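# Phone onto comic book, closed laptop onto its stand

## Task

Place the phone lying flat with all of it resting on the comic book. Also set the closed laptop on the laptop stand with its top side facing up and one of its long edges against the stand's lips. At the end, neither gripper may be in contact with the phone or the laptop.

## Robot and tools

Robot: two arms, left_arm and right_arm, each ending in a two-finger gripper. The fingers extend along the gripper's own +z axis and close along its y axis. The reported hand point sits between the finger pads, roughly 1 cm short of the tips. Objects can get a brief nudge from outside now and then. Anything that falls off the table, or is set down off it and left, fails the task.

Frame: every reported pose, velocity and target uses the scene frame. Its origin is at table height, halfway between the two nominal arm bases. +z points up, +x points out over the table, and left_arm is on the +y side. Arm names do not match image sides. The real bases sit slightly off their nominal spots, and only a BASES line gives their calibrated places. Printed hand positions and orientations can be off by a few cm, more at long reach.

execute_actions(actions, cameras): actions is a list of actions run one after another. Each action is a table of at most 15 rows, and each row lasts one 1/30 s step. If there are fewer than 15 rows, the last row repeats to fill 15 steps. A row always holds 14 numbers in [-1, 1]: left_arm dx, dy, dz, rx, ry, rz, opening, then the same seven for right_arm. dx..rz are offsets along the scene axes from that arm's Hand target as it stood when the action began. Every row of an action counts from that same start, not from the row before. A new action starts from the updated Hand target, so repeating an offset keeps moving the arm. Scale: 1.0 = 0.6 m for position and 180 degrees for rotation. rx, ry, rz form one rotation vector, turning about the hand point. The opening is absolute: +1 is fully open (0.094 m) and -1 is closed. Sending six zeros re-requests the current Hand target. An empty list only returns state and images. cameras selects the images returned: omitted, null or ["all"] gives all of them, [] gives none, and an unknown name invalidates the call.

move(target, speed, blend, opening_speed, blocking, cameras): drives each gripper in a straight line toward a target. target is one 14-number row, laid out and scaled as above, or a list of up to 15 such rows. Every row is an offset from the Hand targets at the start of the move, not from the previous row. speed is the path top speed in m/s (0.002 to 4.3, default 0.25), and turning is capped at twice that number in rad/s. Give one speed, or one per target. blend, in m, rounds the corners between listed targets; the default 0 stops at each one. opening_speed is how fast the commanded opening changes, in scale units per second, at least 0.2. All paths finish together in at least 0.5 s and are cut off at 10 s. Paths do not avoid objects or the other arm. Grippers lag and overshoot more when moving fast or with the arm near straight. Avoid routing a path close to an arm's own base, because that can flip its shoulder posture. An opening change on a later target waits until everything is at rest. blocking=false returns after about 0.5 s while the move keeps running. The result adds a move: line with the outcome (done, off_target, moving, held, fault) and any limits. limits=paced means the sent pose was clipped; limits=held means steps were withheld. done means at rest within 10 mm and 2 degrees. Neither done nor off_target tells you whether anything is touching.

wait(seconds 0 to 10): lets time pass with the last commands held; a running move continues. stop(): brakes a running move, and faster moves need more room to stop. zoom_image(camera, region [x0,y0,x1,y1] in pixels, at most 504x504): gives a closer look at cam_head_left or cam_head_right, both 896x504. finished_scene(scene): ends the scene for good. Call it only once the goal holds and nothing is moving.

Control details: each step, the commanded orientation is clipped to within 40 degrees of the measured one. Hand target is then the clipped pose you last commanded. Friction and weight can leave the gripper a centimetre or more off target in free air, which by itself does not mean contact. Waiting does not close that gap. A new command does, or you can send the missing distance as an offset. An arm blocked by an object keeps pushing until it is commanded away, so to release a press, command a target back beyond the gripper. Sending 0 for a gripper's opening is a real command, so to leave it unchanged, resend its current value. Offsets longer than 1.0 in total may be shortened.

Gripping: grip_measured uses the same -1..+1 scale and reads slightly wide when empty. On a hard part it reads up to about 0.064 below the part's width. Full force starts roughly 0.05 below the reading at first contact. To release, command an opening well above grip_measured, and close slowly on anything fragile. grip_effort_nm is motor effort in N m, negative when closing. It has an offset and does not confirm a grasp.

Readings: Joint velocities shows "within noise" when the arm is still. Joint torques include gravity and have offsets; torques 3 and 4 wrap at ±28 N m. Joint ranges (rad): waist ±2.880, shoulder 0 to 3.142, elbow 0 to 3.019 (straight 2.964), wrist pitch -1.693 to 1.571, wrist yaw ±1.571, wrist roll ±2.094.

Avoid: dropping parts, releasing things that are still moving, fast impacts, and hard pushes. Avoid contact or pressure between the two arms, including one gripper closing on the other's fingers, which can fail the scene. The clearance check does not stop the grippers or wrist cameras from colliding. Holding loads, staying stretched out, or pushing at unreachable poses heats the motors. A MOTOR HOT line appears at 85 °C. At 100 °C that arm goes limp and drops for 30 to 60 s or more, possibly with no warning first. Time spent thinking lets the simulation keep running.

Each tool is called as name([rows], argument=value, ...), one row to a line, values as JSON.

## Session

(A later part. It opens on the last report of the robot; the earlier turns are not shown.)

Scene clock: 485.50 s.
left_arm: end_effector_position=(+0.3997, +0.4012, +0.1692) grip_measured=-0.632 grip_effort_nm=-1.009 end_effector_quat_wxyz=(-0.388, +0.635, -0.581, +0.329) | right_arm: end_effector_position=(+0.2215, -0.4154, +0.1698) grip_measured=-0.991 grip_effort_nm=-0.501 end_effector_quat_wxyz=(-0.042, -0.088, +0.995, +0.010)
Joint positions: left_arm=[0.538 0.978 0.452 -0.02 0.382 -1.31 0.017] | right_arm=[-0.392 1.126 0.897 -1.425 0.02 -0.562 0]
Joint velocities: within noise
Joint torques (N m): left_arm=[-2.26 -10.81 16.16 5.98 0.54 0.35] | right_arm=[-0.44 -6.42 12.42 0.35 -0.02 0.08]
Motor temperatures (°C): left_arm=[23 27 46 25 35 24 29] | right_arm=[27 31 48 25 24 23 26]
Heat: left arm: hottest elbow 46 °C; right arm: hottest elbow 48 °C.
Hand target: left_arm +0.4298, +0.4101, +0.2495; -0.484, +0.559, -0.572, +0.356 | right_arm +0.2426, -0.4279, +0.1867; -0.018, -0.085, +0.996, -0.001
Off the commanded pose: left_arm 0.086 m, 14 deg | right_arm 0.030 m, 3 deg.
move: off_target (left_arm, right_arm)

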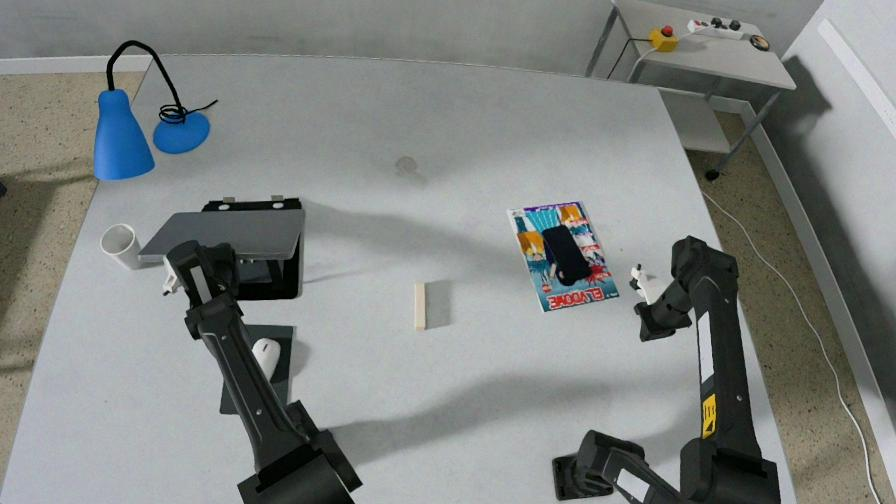

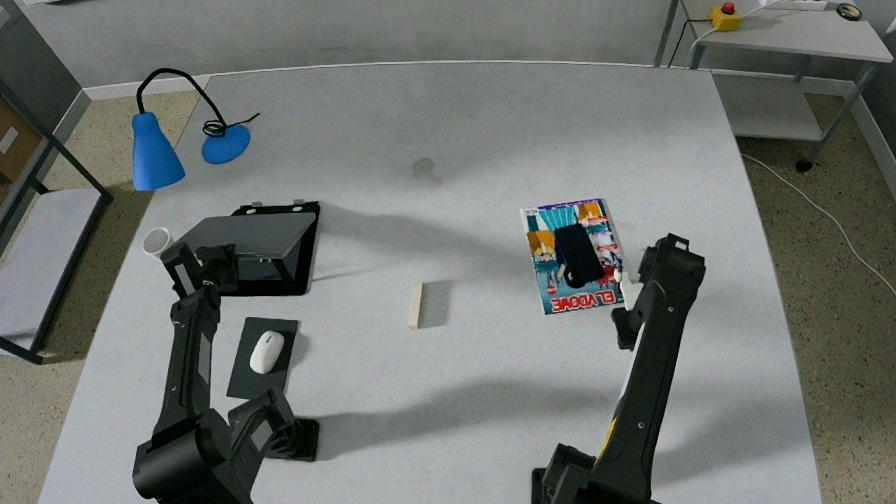

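move([
  [0.0, -0.02, -0.05, 0.0, 0.015, 0.0, -0.95, 0, 0, 0, 0, 0, 0, -1],
], speed=0.06)

zoom_image(camera="cam_head_left", region=[90, 140, 340, 340])

zoom_image(camera="cam_head_right", region=[90, 140, 340, 340])

Scene clock: 492.67 s.
left_arm: end_effector_position=(+0.4058, +0.3949, +0.1617) grip_measured=-0.632 grip_effort_nm=-1.004 end_effector_quat_wxyz=(-0.396, +0.632, -0.582, +0.325) | right_arm: end_effector_position=(+0.2215, -0.4154, +0.1698) grip_measured=-0.991 grip_effort_nm=-0.486 end_effector_quat_wxyz=(-0.042, -0.088, +0.995, +0.010)
Joint positions: left_arm=[0.5 1.001 0.434 0.037 0.34 -1.321 0.017] | right_arm=[-0.392 1.126 0.897 -1.425 0.02 -0.562 0]
Joint velocities: within noise
Joint torques (N m): left_arm=[-2.84 -9.76 14.28 5.12 0.23 0.53] | right_arm=[-0.38 -6.48 12.42 0.34 -0.02 0.08]
Motor temperatures (°C): left_arm=[23 27 45 25 34 24 29] | right_arm=[27 31 48 25 24 23 26]
Heat: left arm: hottest elbow 45 °C; right arm: hottest elbow 48 °C.
Hand target: left_arm +0.4297, +0.3983, +0.2196; -0.470, +0.567, -0.583, +0.343 | right_arm +0.2426, -0.4279, +0.1867; -0.018, -0.085, +0.996, -0.001
Off the commanded pose: left_arm 0.063 m, 12 deg | right_arm 0.030 m, 3 deg.
move: off_target (left_arm, right_arm)

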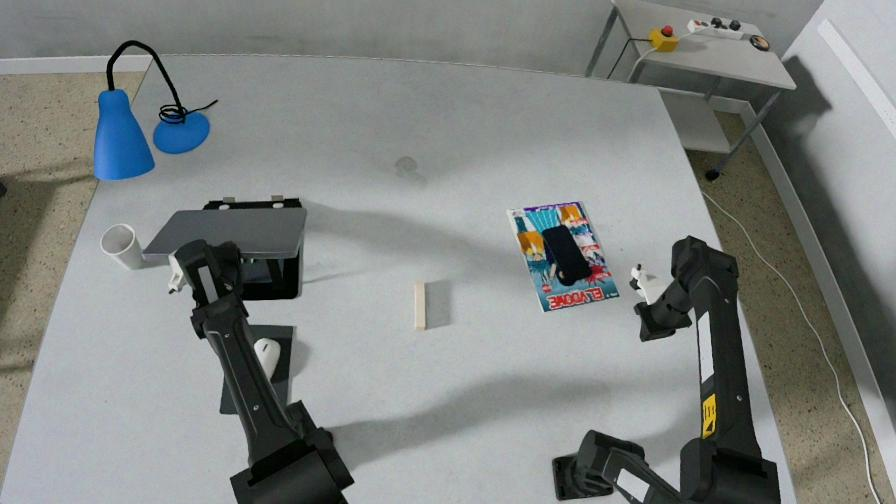

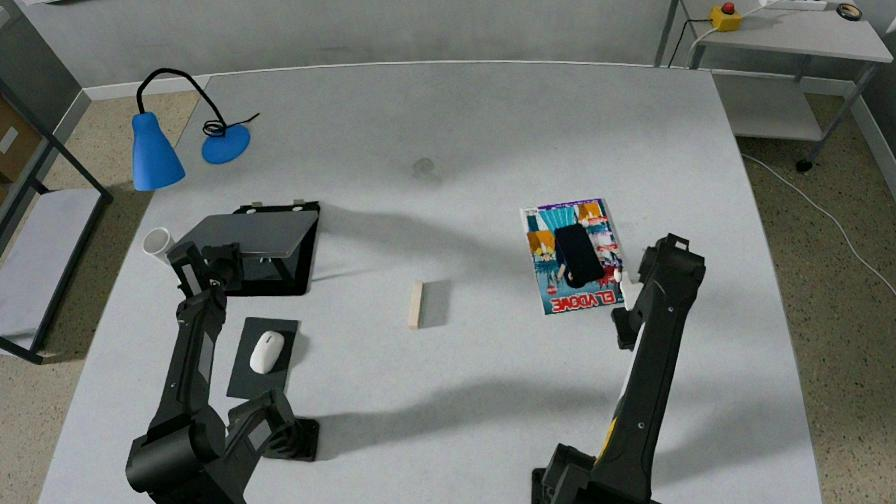

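Scaled by 2.016.

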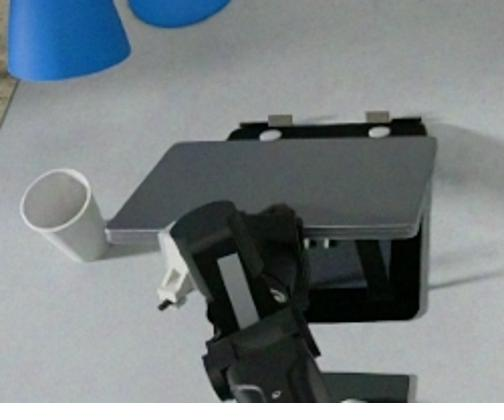

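Scaled by 2.016.

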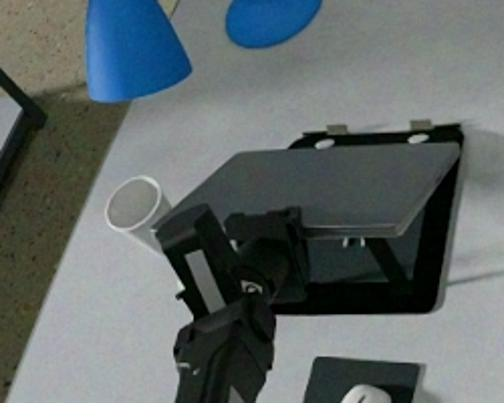

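move([
  [0.05, -0.025, -0.06, 0.0, 0.01, 0.0, -0.95, 0, 0, 0, 0, 0, 0, -1],
], speed=0.05)

zoom_image(camera="cam_head_left", region=[90, 140, 340, 340])

zoom_image(camera="cam_head_right", region=[90, 140, 340, 340])

Scene clock: 497.83 s.
left_arm: end_effector_position=(+0.4350, +0.3839, +0.1547) grip_measured=-0.632 grip_effort_nm=-1.009 end_effector_quat_wxyz=(-0.425, +0.610, -0.586, +0.322) | right_arm: end_effector_position=(+0.2215, -0.4154, +0.1698) grip_measured=-0.991 grip_effort_nm=-0.491 end_effector_quat_wxyz=(-0.042, -0.088, +0.995, +0.010)
Joint positions: left_arm=[0.409 1.102 0.431 0.21 0.253 -1.33 0.017] | right_arm=[-0.392 1.126 0.897 -1.425 0.02 -0.562 0]
Joint velocities: within noise
Joint torques (N m): left_arm=[-3.6 -6.07 13.81 3.79 -0.04 0.35] | right_arm=[-0.44 -6.42 12.44 0.36 -0.01 0.09]
Motor temperatures (°C): left_arm=[23 27 44 25 34 24 29] | right_arm=[27 31 49 25 24 23 26]
Heat: left arm: hottest elbow 44 °C; right arm: hottest elbow 49 °C.
Hand target: left_arm +0.4598, +0.3833, +0.1836; -0.461, +0.572, -0.590, +0.334 | right_arm +0.2426, -0.4279, +0.1867; -0.018, -0.085, +0.996, -0.001
Off the commanded pose: left_arm 0.038 m, 6 deg | right_arm 0.030 m, 3 deg.
move: off_target (left_arm, right_arm)

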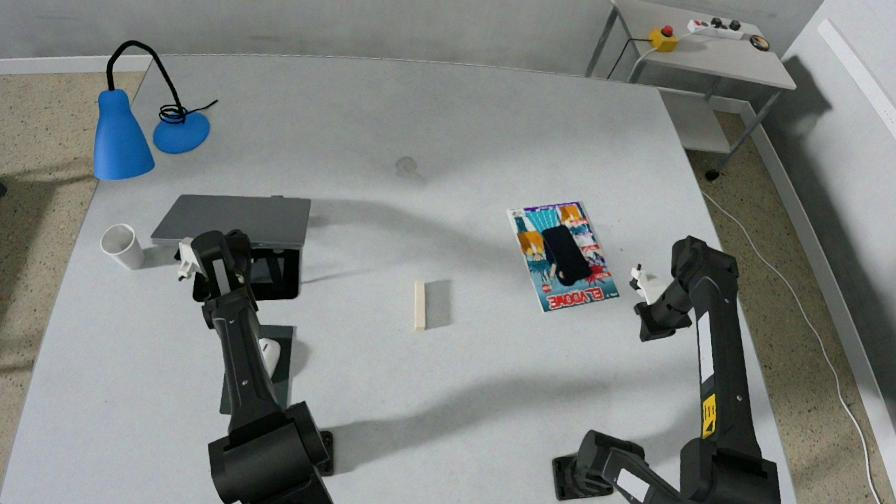

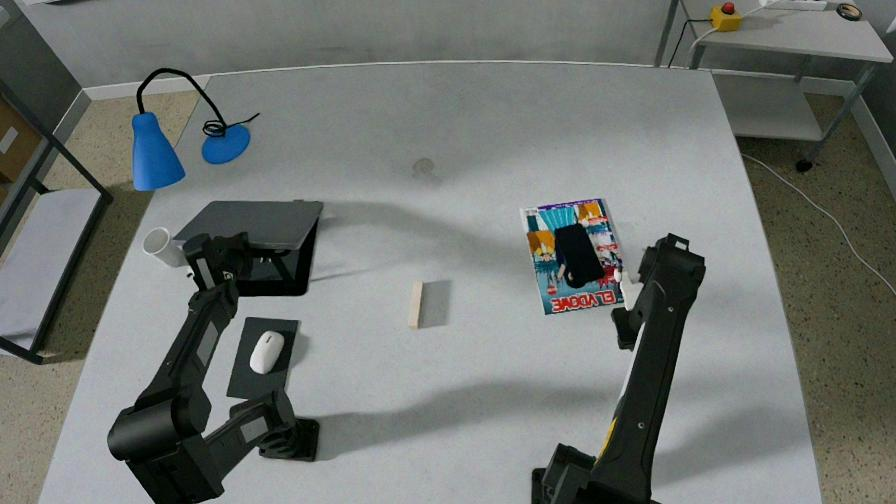

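Scaled by 2.016.

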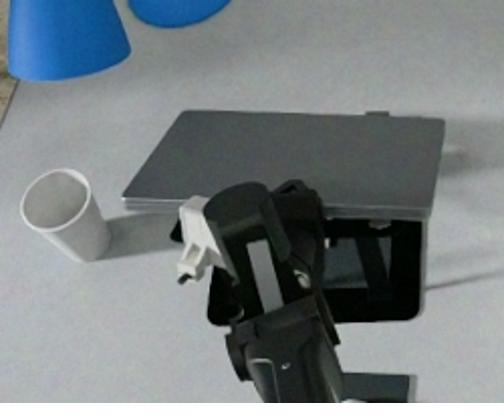

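Scaled by 2.016.

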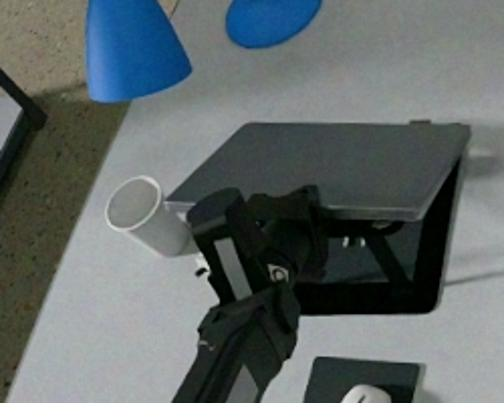

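zoom_image(camera="cam_head_left", region=[180, 190, 320, 310])

zoom_image(camera="cam_head_right", region=[200, 190, 340, 310])

Scaled by 3.600.

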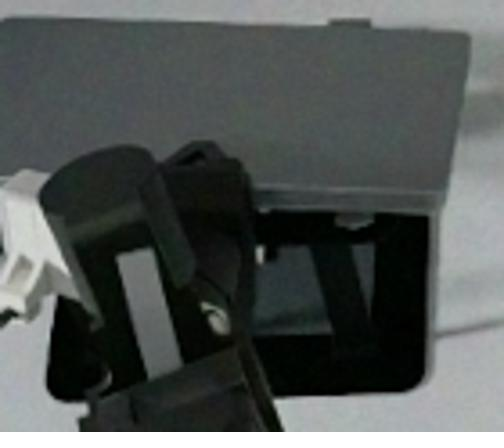

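Scaled by 3.600.

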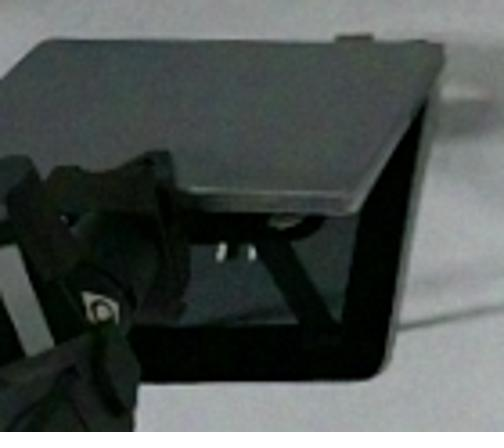

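move([
  [0.0, -0.015, -0.06, 0.0, 0.0, 0.02, -0.95, 0, 0, 0, 0, 0, 0, -1],
], speed=0.05)

zoom_image(camera="cam_head_left", region=[130, 180, 330, 310])

zoom_image(camera="cam_head_right", region=[150, 180, 350, 310])

Scene clock: 515.17 s.
left_arm: end_effector_position=(+0.4515, +0.3849, +0.1589) grip_measured=-0.633 grip_effort_nm=-1.009 end_effector_quat_wxyz=(-0.468, +0.609, -0.553, +0.323) | right_arm: end_effector_position=(+0.2215, -0.4154, +0.1698) grip_measured=-0.991 grip_effort_nm=-0.486 end_effector_quat_wxyz=(-0.042, -0.088, +0.995, +0.010)
Joint positions: left_arm=[0.353 1.165 0.419 0.381 0.143 -1.383 0.017] | right_arm=[-0.392 1.126 0.897 -1.425 0.02 -0.562 0]
Joint velocities: within noise
Joint torques (N m): left_arm=[-4.07 -4.01 8.81 3.7 -0.32 0.51] | right_arm=[-0.38 -6.42 12.42 0.35 -0.02 0.09]
Motor temperatures (°C): left_arm=[23 26 44 25 33 24 29] | right_arm=[27 31 49 25 24 23 26]
Heat: left arm: hottest elbow 44 °C; right arm: hottest elbow 49 °C.
Hand target: left_arm +0.4597, +0.3742, +0.1475; -0.471, +0.590, -0.572, +0.319 | right_arm +0.2426, -0.4279, +0.1867; -0.018, -0.085, +0.996, -0.001
Off the commanded pose: left_arm 0.018 m, 3 deg | right_arm 0.030 m, 3 deg.
move: off_target (left_arm, right_arm)

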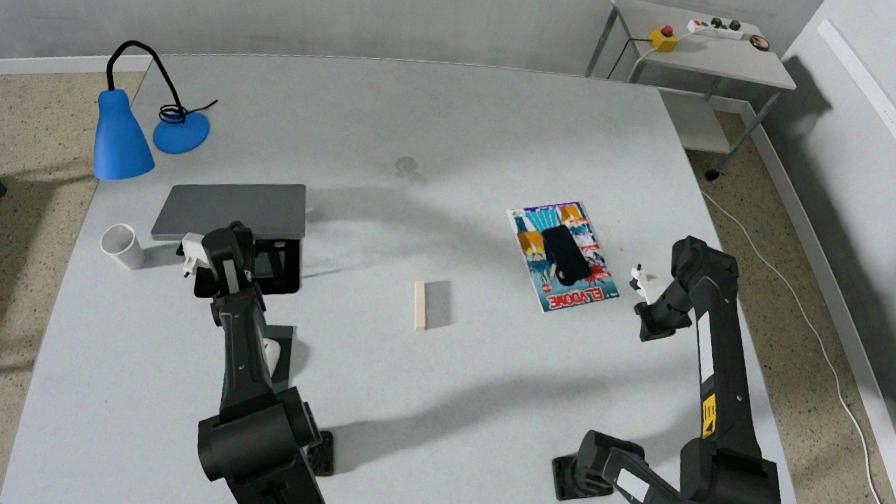

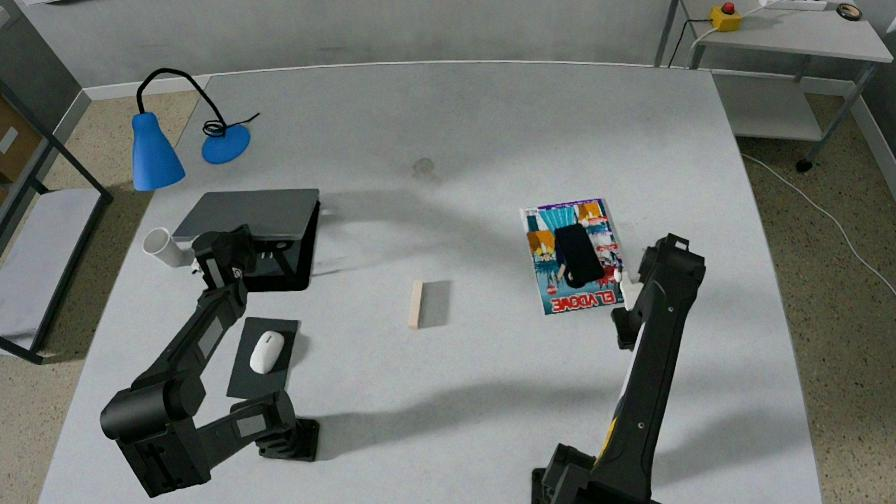

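Scaled by 2.520.

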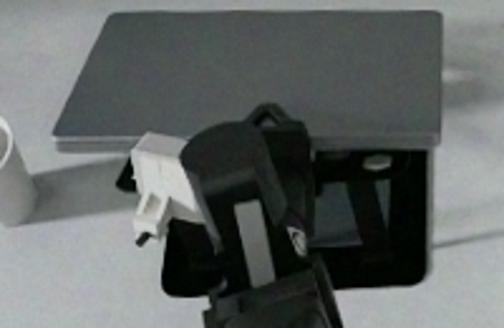

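Scaled by 2.520.

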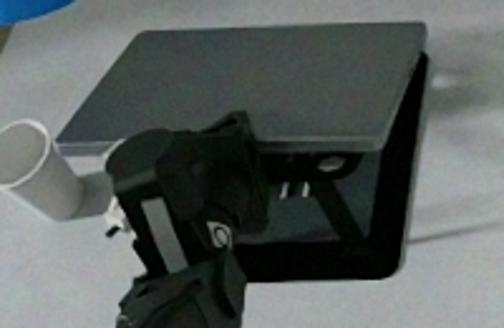

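move([
  [-0.06, -0.01, 0.06, 0.0, 0.08, 0.0, -0.95, 0, 0, 0, 0, 0, 0, -1],
], speed=0.06)

zoom_image(camera="cam_head_left", region=[130, 180, 330, 310])

zoom_image(camera="cam_head_right", region=[150, 180, 350, 310])

Scene clock: 524.23 s.
left_arm: end_effector_position=(+0.4104, +0.3692, +0.1525) grip_measured=-0.636 grip_effort_nm=-1.009 end_effector_quat_wxyz=(-0.370, +0.664, -0.598, +0.253) | right_arm: end_effector_position=(+0.2215, -0.4154, +0.1698) grip_measured=-0.991 grip_effort_nm=-0.496 end_effector_quat_wxyz=(-0.042, -0.088, +0.995, +0.010)
Joint positions: left_arm=[0.338 0.985 0.483 -0.142 0.102 -1.361 0.017] | right_arm=[-0.392 1.126 0.897 -1.425 0.02 -0.562 0]
Joint velocities: within noise
Joint torques (N m): left_arm=[-2.61 -8 15.9 0.08 -0.42 0.93] | right_arm=[-0.44 -6.48 12.44 0.35 -0.02 0.09]
Motor temperatures (°C): left_arm=[23 26 42 25 32 24 29] | right_arm=[27 31 49 25 24 23 26]
Heat: left arm: hottest elbow 42 °C; right arm: hottest elbow 49 °C.
Hand target: left_arm +0.4237, +0.3683, +0.1836; -0.396, +0.626, -0.627, +0.243 | right_arm +0.2426, -0.4279, +0.1867; -0.018, -0.085, +0.996, -0.001
Off the commanded pose: left_arm 0.034 m, 6 deg | right_arm 0.030 m, 3 deg.
move: off_target (left_arm, right_arm)

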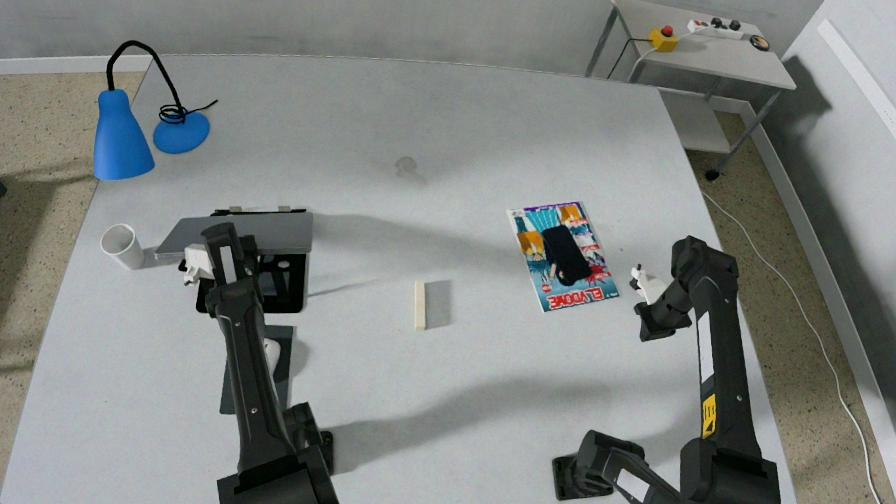

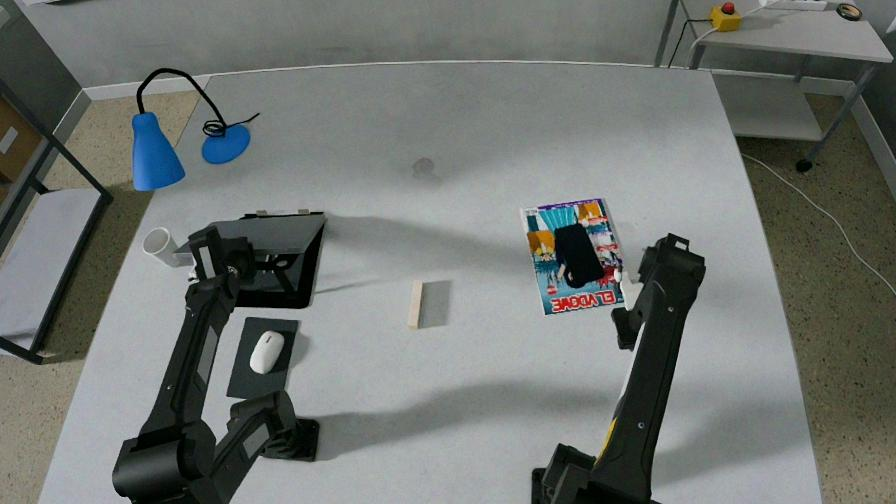

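Scaled by 2.520.

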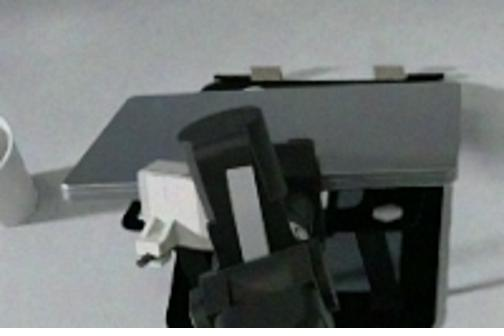

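Scaled by 2.520.

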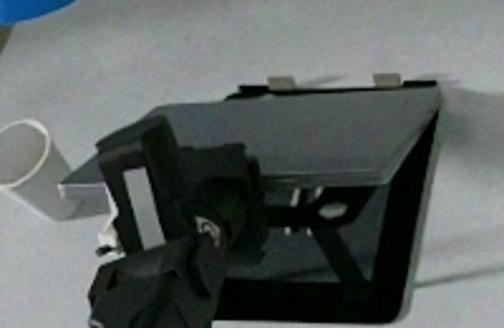

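move([
  [0.0, 0.0, 0.07, 0.0, 0.0, 0.0, -0.95, 0, 0, 0, 0, 0, 0, -1],
  [0.0, -0.06, 0.07, 0.0, 0.0, -0.013, -0.95, 0, 0, 0, 0, 0, 0, -1],
], speed=0.06)

zoom_image(camera="cam_head_left", region=[130, 180, 330, 320])

zoom_image(camera="cam_head_right", region=[150, 180, 350, 320])

Scene clock: 532.30 s.
left_arm: end_effector_position=(+0.4019, +0.3372, +0.1672) grip_measured=-0.636 grip_effort_nm=-1.009 end_effector_quat_wxyz=(-0.343, +0.661, -0.625, +0.233) | right_arm: end_effector_position=(+0.2215, -0.4154, +0.1698) grip_measured=-0.991 grip_effort_nm=-0.496 end_effector_quat_wxyz=(-0.042, -0.088, +0.995, +0.010)
Joint positions: left_arm=[0.238 0.91 0.527 -0.333 0.038 -1.378 0.017] | right_arm=[-0.392 1.126 0.897 -1.425 0.02 -0.562 0]
Joint velocities: within noise
Joint torques (N m): left_arm=[-2.49 -9.35 18.29 1.26 -0.06 0.71] | right_arm=[-0.38 -6.42 12.42 0.34 -0.02 0.09]
Motor temperatures (°C): left_arm=[23 26 43 24 32 24 29] | right_arm=[27 31 49 25 24 23 26]
Heat: left arm: hottest elbow 43 °C; right arm: hottest elbow 49 °C.
Hand target: left_arm +0.4238, +0.3322, +0.2256; -0.391, +0.613, -0.640, +0.251 | right_arm +0.2426, -0.4279, +0.1867; -0.018, -0.085, +0.996, -0.001
Off the commanded pose: left_arm 0.062 m, 8 deg | right_arm 0.030 m, 3 deg.
move: off_target (left_arm, right_arm)

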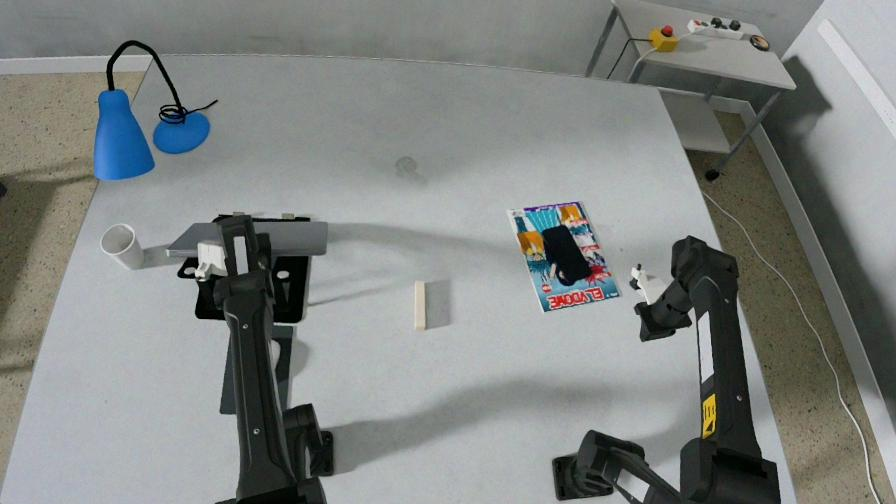

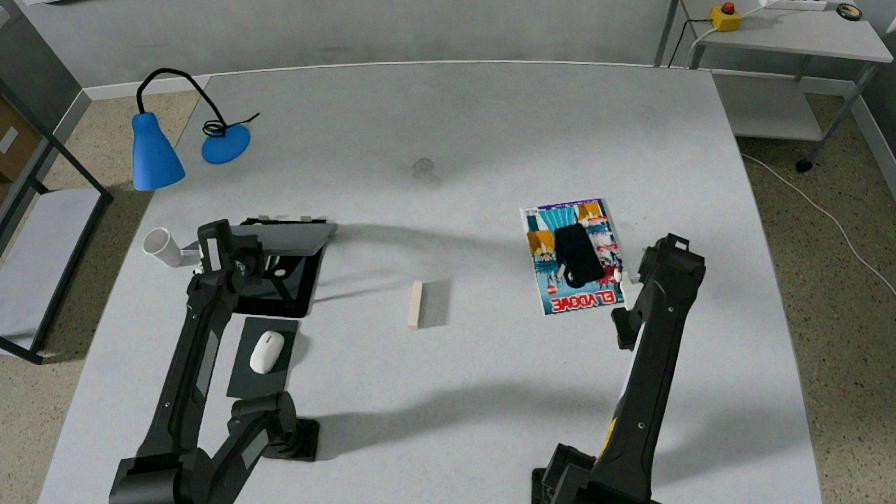

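Scaled by 2.520.

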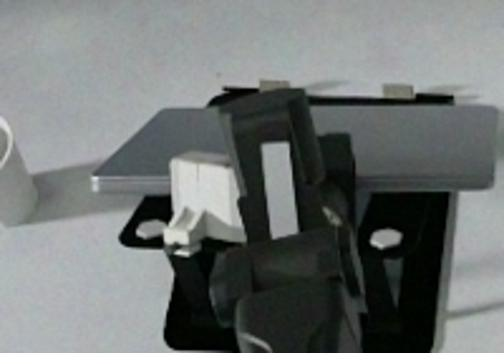

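Scaled by 2.520.

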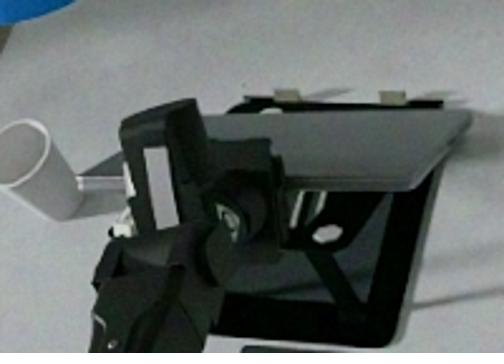

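move([
  [0.03, -0.0, 0.0, 0.0, -0.045, -0.01, -0.95, 0, 0, 0, 0, 0, 0, -1],
], speed=0.06)

zoom_image(camera="cam_head_left", region=[130, 180, 350, 330])

zoom_image(camera="cam_head_right", region=[150, 180, 370, 330])

Scene clock: 542.80 s.
left_arm: end_effector_position=(+0.4123, +0.3305, +0.1625) grip_measured=-0.636 grip_effort_nm=-1.009 end_effector_quat_wxyz=(-0.356, +0.637, -0.632, +0.262) | right_arm: end_effector_position=(+0.2215, -0.4154, +0.1698) grip_measured=-0.991 grip_effort_nm=-0.491 end_effector_quat_wxyz=(-0.042, -0.088, +0.995, +0.010)
Joint positions: left_arm=[0.237 0.936 0.495 -0.218 0.087 -1.356 0.017] | right_arm=[-0.392 1.126 0.897 -1.425 0.02 -0.562 0]
Joint velocities: within noise
Joint torques (N m): left_arm=[-2.43 -9.47 15.39 5.19 0.07 0.48] | right_arm=[-0.38 -6.53 12.42 0.35 -0.03 0.09]
Motor temperatures (°C): left_arm=[23 26 45 24 32 24 29] | right_arm=[27 31 49 25 24 23 26]
Heat: left arm: hottest elbow 45 °C; right arm: hottest elbow 49 °C.
Hand target: left_arm +0.4417, +0.3323, +0.2254; -0.431, +0.584, -0.620, +0.299 | right_arm +0.2426, -0.4279, +0.1867; -0.018, -0.085, +0.996, -0.001
Off the commanded pose: left_arm 0.070 m, 12 deg | right_arm 0.030 m, 3 deg.
move: off_target (left_arm, right_arm)

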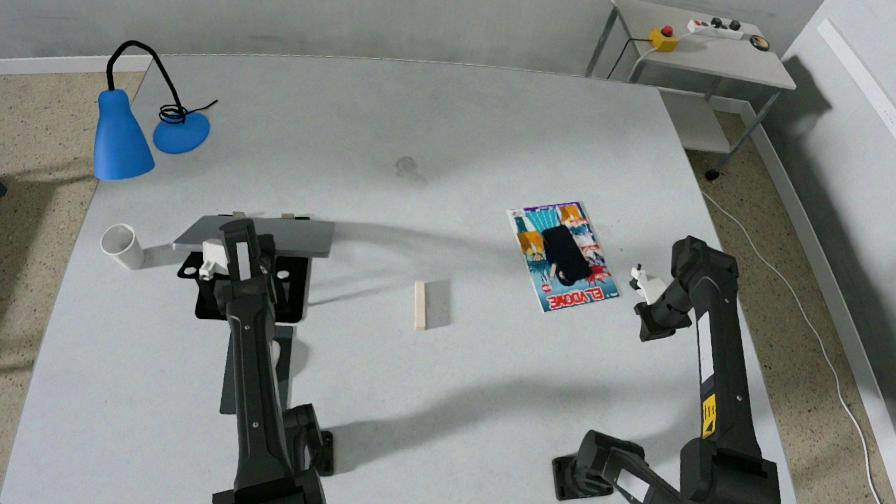

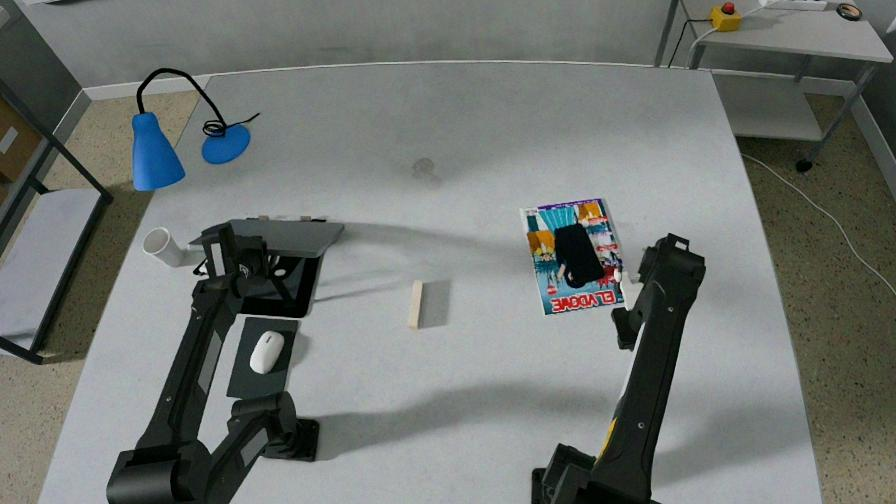

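Scaled by 2.291.

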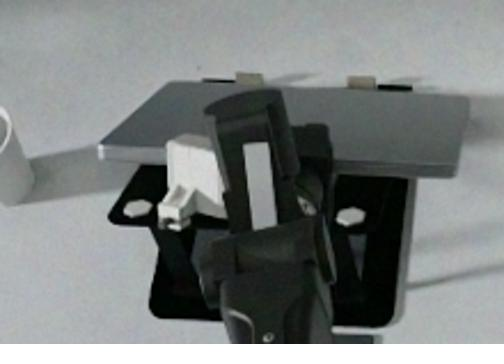

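Scaled by 2.291.

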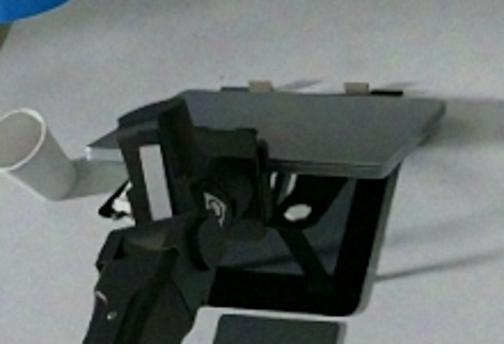

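move([
  [0.0, 0.02, 0.01, -0.03, 0.0, -0.022, -0.95, 0, 0, 0, 0, 0, 0, -1],
], speed=0.06)

zoom_image(camera="cam_head_left", region=[130, 180, 350, 330])

zoom_image(camera="cam_head_right", region=[150, 180, 370, 330])

Scene clock: 561.83 s.
left_arm: end_effector_position=(+0.4104, +0.3309, +0.1578) grip_measured=-0.636 grip_effort_nm=-1.009 end_effector_quat_wxyz=(-0.320, +0.624, -0.643, +0.308) | right_arm: end_effector_position=(+0.2215, -0.4154, +0.1698) grip_measured=-0.991 grip_effort_nm=-0.496 end_effector_quat_wxyz=(-0.042, -0.088, +0.995, +0.010)
Joint positions: left_arm=[0.319 0.956 0.494 -0.218 0.271 -1.324 0.017] | right_arm=[-0.392 1.126 0.897 -1.425 0.02 -0.562 0]
Joint velocities: within noise
Joint torques (N m): left_arm=[-0.32 -9.82 18.15 3.49 0.72 0.15] | right_arm=[-0.32 -6.42 12.42 0.34 -0.03 0.09]
Motor temperatures (°C): left_arm=[23 26 44 25 31 24 29] | right_arm=[27 31 50 25 24 23 26]
Heat: left arm: hottest elbow 44 °C; right arm: hottest elbow 50 °C.
Hand target: left_arm +0.4417, +0.3443, +0.2317; -0.392, +0.581, -0.625, +0.343 | right_arm +0.2426, -0.4278, +0.1867; -0.018, -0.085, +0.996, -0.001
Off the commanded pose: left_arm 0.081 m, 11 deg | right_arm 0.030 m, 3 deg.
move: off_target (left_arm, right_arm)

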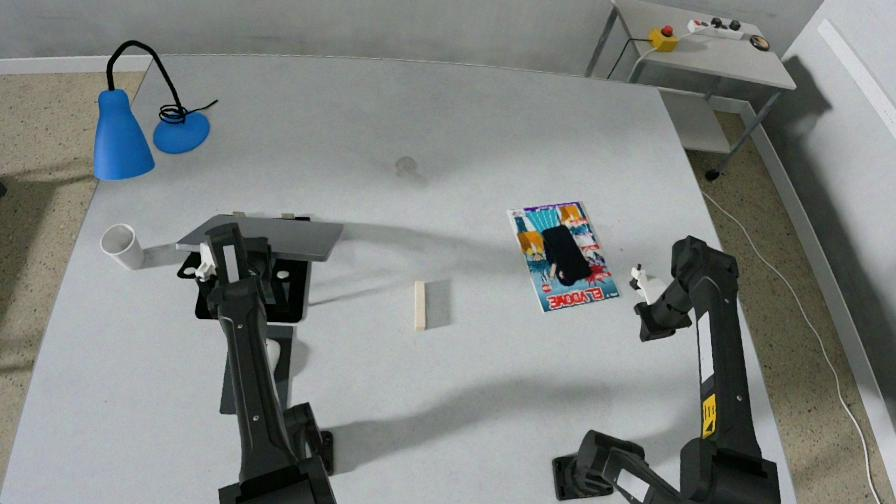

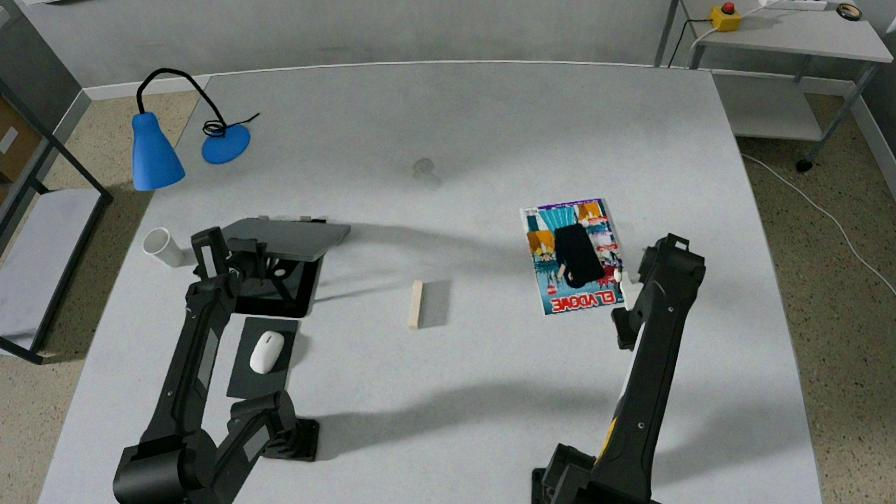

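Scaled by 2.291.

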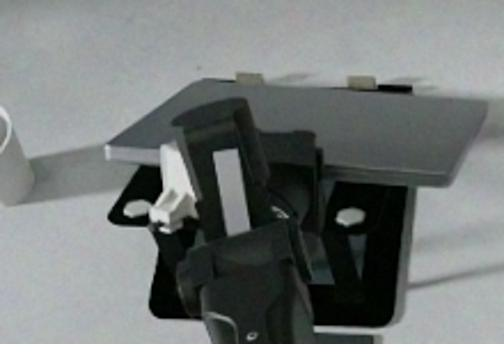

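Scaled by 2.291.

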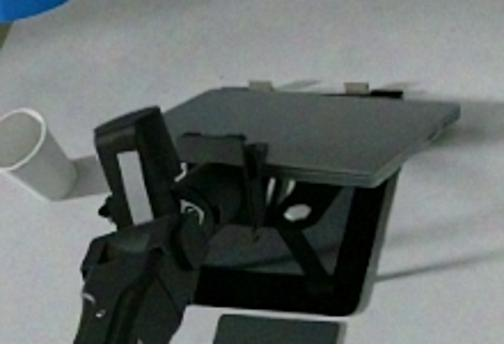

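move([
  [-0.015, 0.065, 0.0, 0.0, 0.0, 0.015, -0.95, 0, 0, 0, 0, 0, 0, -1],
], speed=0.06)

zoom_image(camera="cam_head_left", region=[130, 180, 350, 330])

zoom_image(camera="cam_head_right", region=[150, 180, 370, 330])

Scene clock: 570.40 s.
left_arm: end_effector_position=(+0.4014, +0.3569, +0.1577) grip_measured=-0.636 grip_effort_nm=-1.009 end_effector_quat_wxyz=(-0.322, +0.629, -0.636, +0.311) | right_arm: end_effector_position=(+0.2215, -0.4154, +0.1698) grip_measured=-0.991 grip_effort_nm=-0.491 end_effector_quat_wxyz=(-0.042, -0.088, +0.995, +0.010)
Joint positions: left_arm=[0.423 0.961 0.494 -0.223 0.347 -1.273 0.017] | right_arm=[-0.392 1.126 0.897 -1.425 0.02 -0.562 0]
Joint velocities: within noise
Joint torques (N m): left_arm=[0.85 -8.94 19.28 3.44 0.29 0.1] | right_arm=[-0.32 -6.48 12.44 0.35 -0.03 0.08]
Motor temperatures (°C): left_arm=[23 26 45 25 31 24 29] | right_arm=[27 31 50 25 24 23 26]
Heat: left arm: hottest elbow 45 °C; right arm: hottest elbow 50 °C.
Hand target: left_arm +0.4327, +0.3832, +0.2317; -0.400, +0.596, -0.611, +0.334 | right_arm +0.2426, -0.4278, +0.1867; -0.018, -0.085, +0.996, -0.001
Off the commanded pose: left_arm 0.085 m, 10 deg | right_arm 0.030 m, 3 deg.
move: off_target (left_arm, right_arm)

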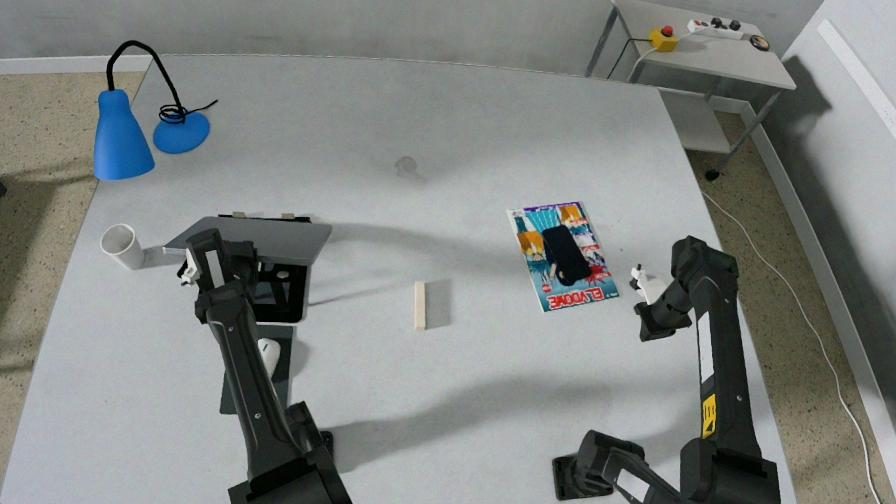

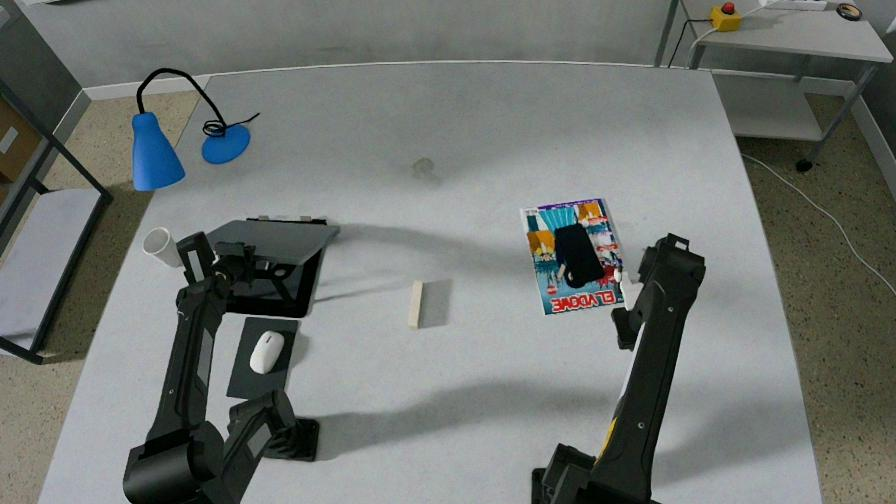

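Scaled by 2.291.

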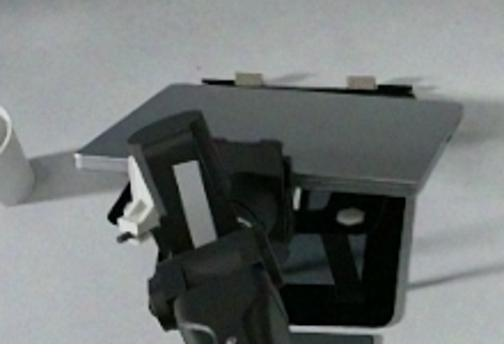

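Scaled by 2.291.

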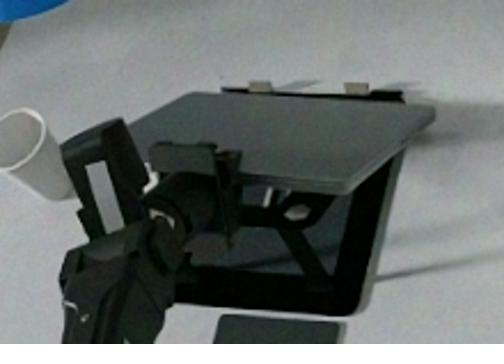

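move([
  [0.0, 0.008, -0.04, 0.0, 0.0, 0.022, -0.95, 0, 0, 0, 0, 0, 0, -1],
], speed=0.05)

zoom_image(camera="cam_head_left", region=[130, 180, 350, 330])

zoom_image(camera="cam_head_right", region=[150, 180, 370, 330])

Scene clock: 575.90 s.
left_arm: end_effector_position=(+0.4092, +0.3725, +0.1532) grip_measured=-0.636 grip_effort_nm=-1.009 end_effector_quat_wxyz=(-0.344, +0.643, -0.618, +0.294) | right_arm: end_effector_position=(+0.2215, -0.4154, +0.1698) grip_measured=-0.991 grip_effort_nm=-0.496 end_effector_quat_wxyz=(-0.042, -0.088, +0.995, +0.010)
Joint positions: left_arm=[0.423 1.001 0.494 -0.155 0.282 -1.299 0.017] | right_arm=[-0.392 1.126 0.897 -1.425 0.02 -0.562 0]
Joint velocities: within noise
Joint torques (N m): left_arm=[-0.38 -9.11 14.64 4.74 -0.15 -0.14] | right_arm=[-0.38 -6.42 12.41 0.34 -0.03 0.09]
Motor temperatures (°C): left_arm=[23 26 46 25 31 24 29] | right_arm=[27 31 50 25 24 23 26]
Heat: left arm: hottest elbow 46 °C; right arm: hottest elbow 50 °C.
Hand target: left_arm +0.4328, +0.3881, +0.2076; -0.412, +0.617, -0.590, +0.320 | right_arm +0.2426, -0.4278, +0.1867; -0.018, -0.085, +0.996, -0.001
Off the commanded pose: left_arm 0.061 m, 9 deg | right_arm 0.030 m, 3 deg.
move: off_target (left_arm, right_arm)

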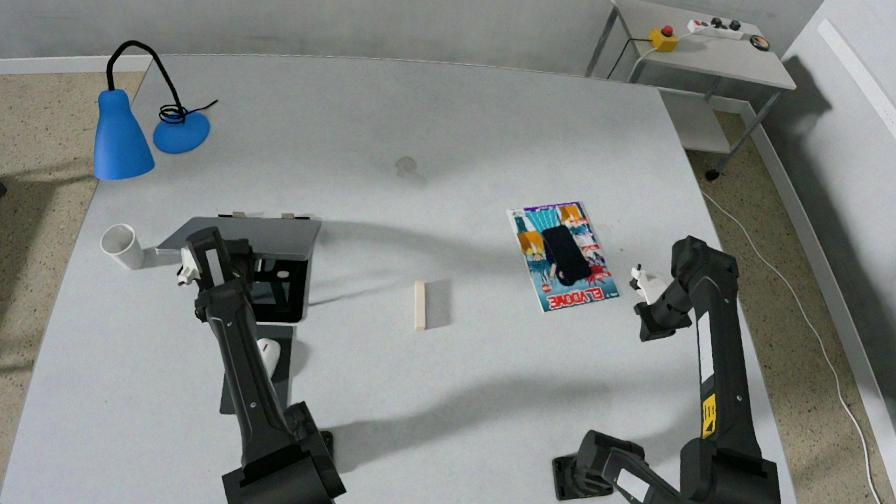

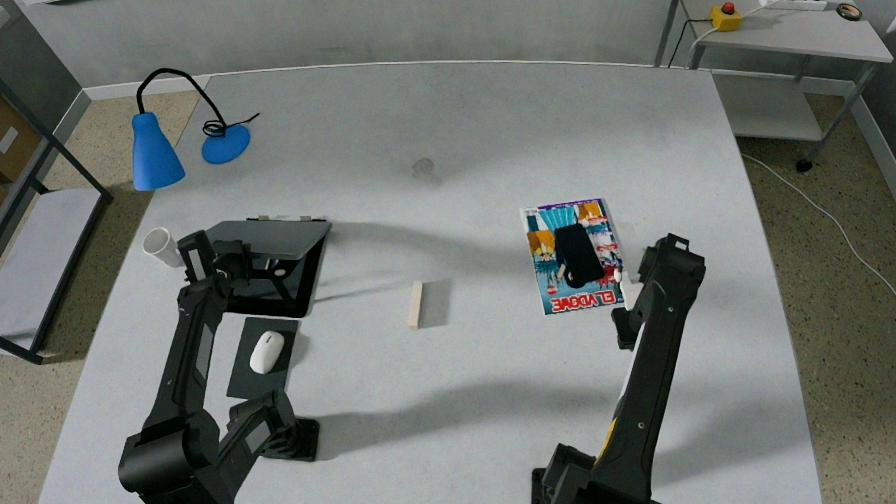

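Scaled by 2.291.

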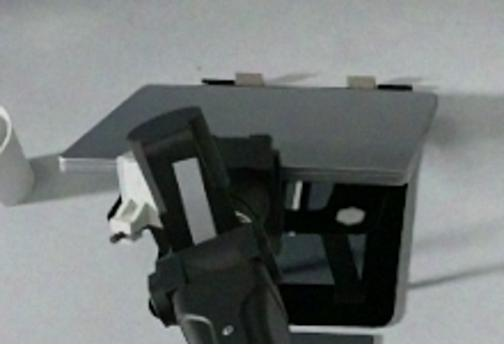

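Scaled by 2.291.

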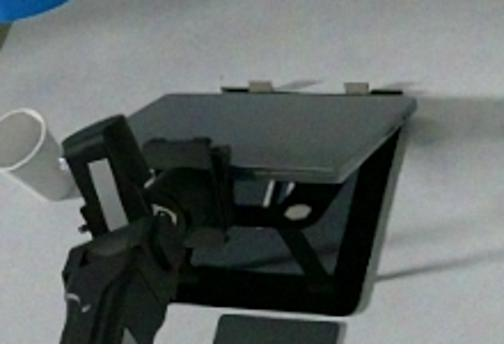

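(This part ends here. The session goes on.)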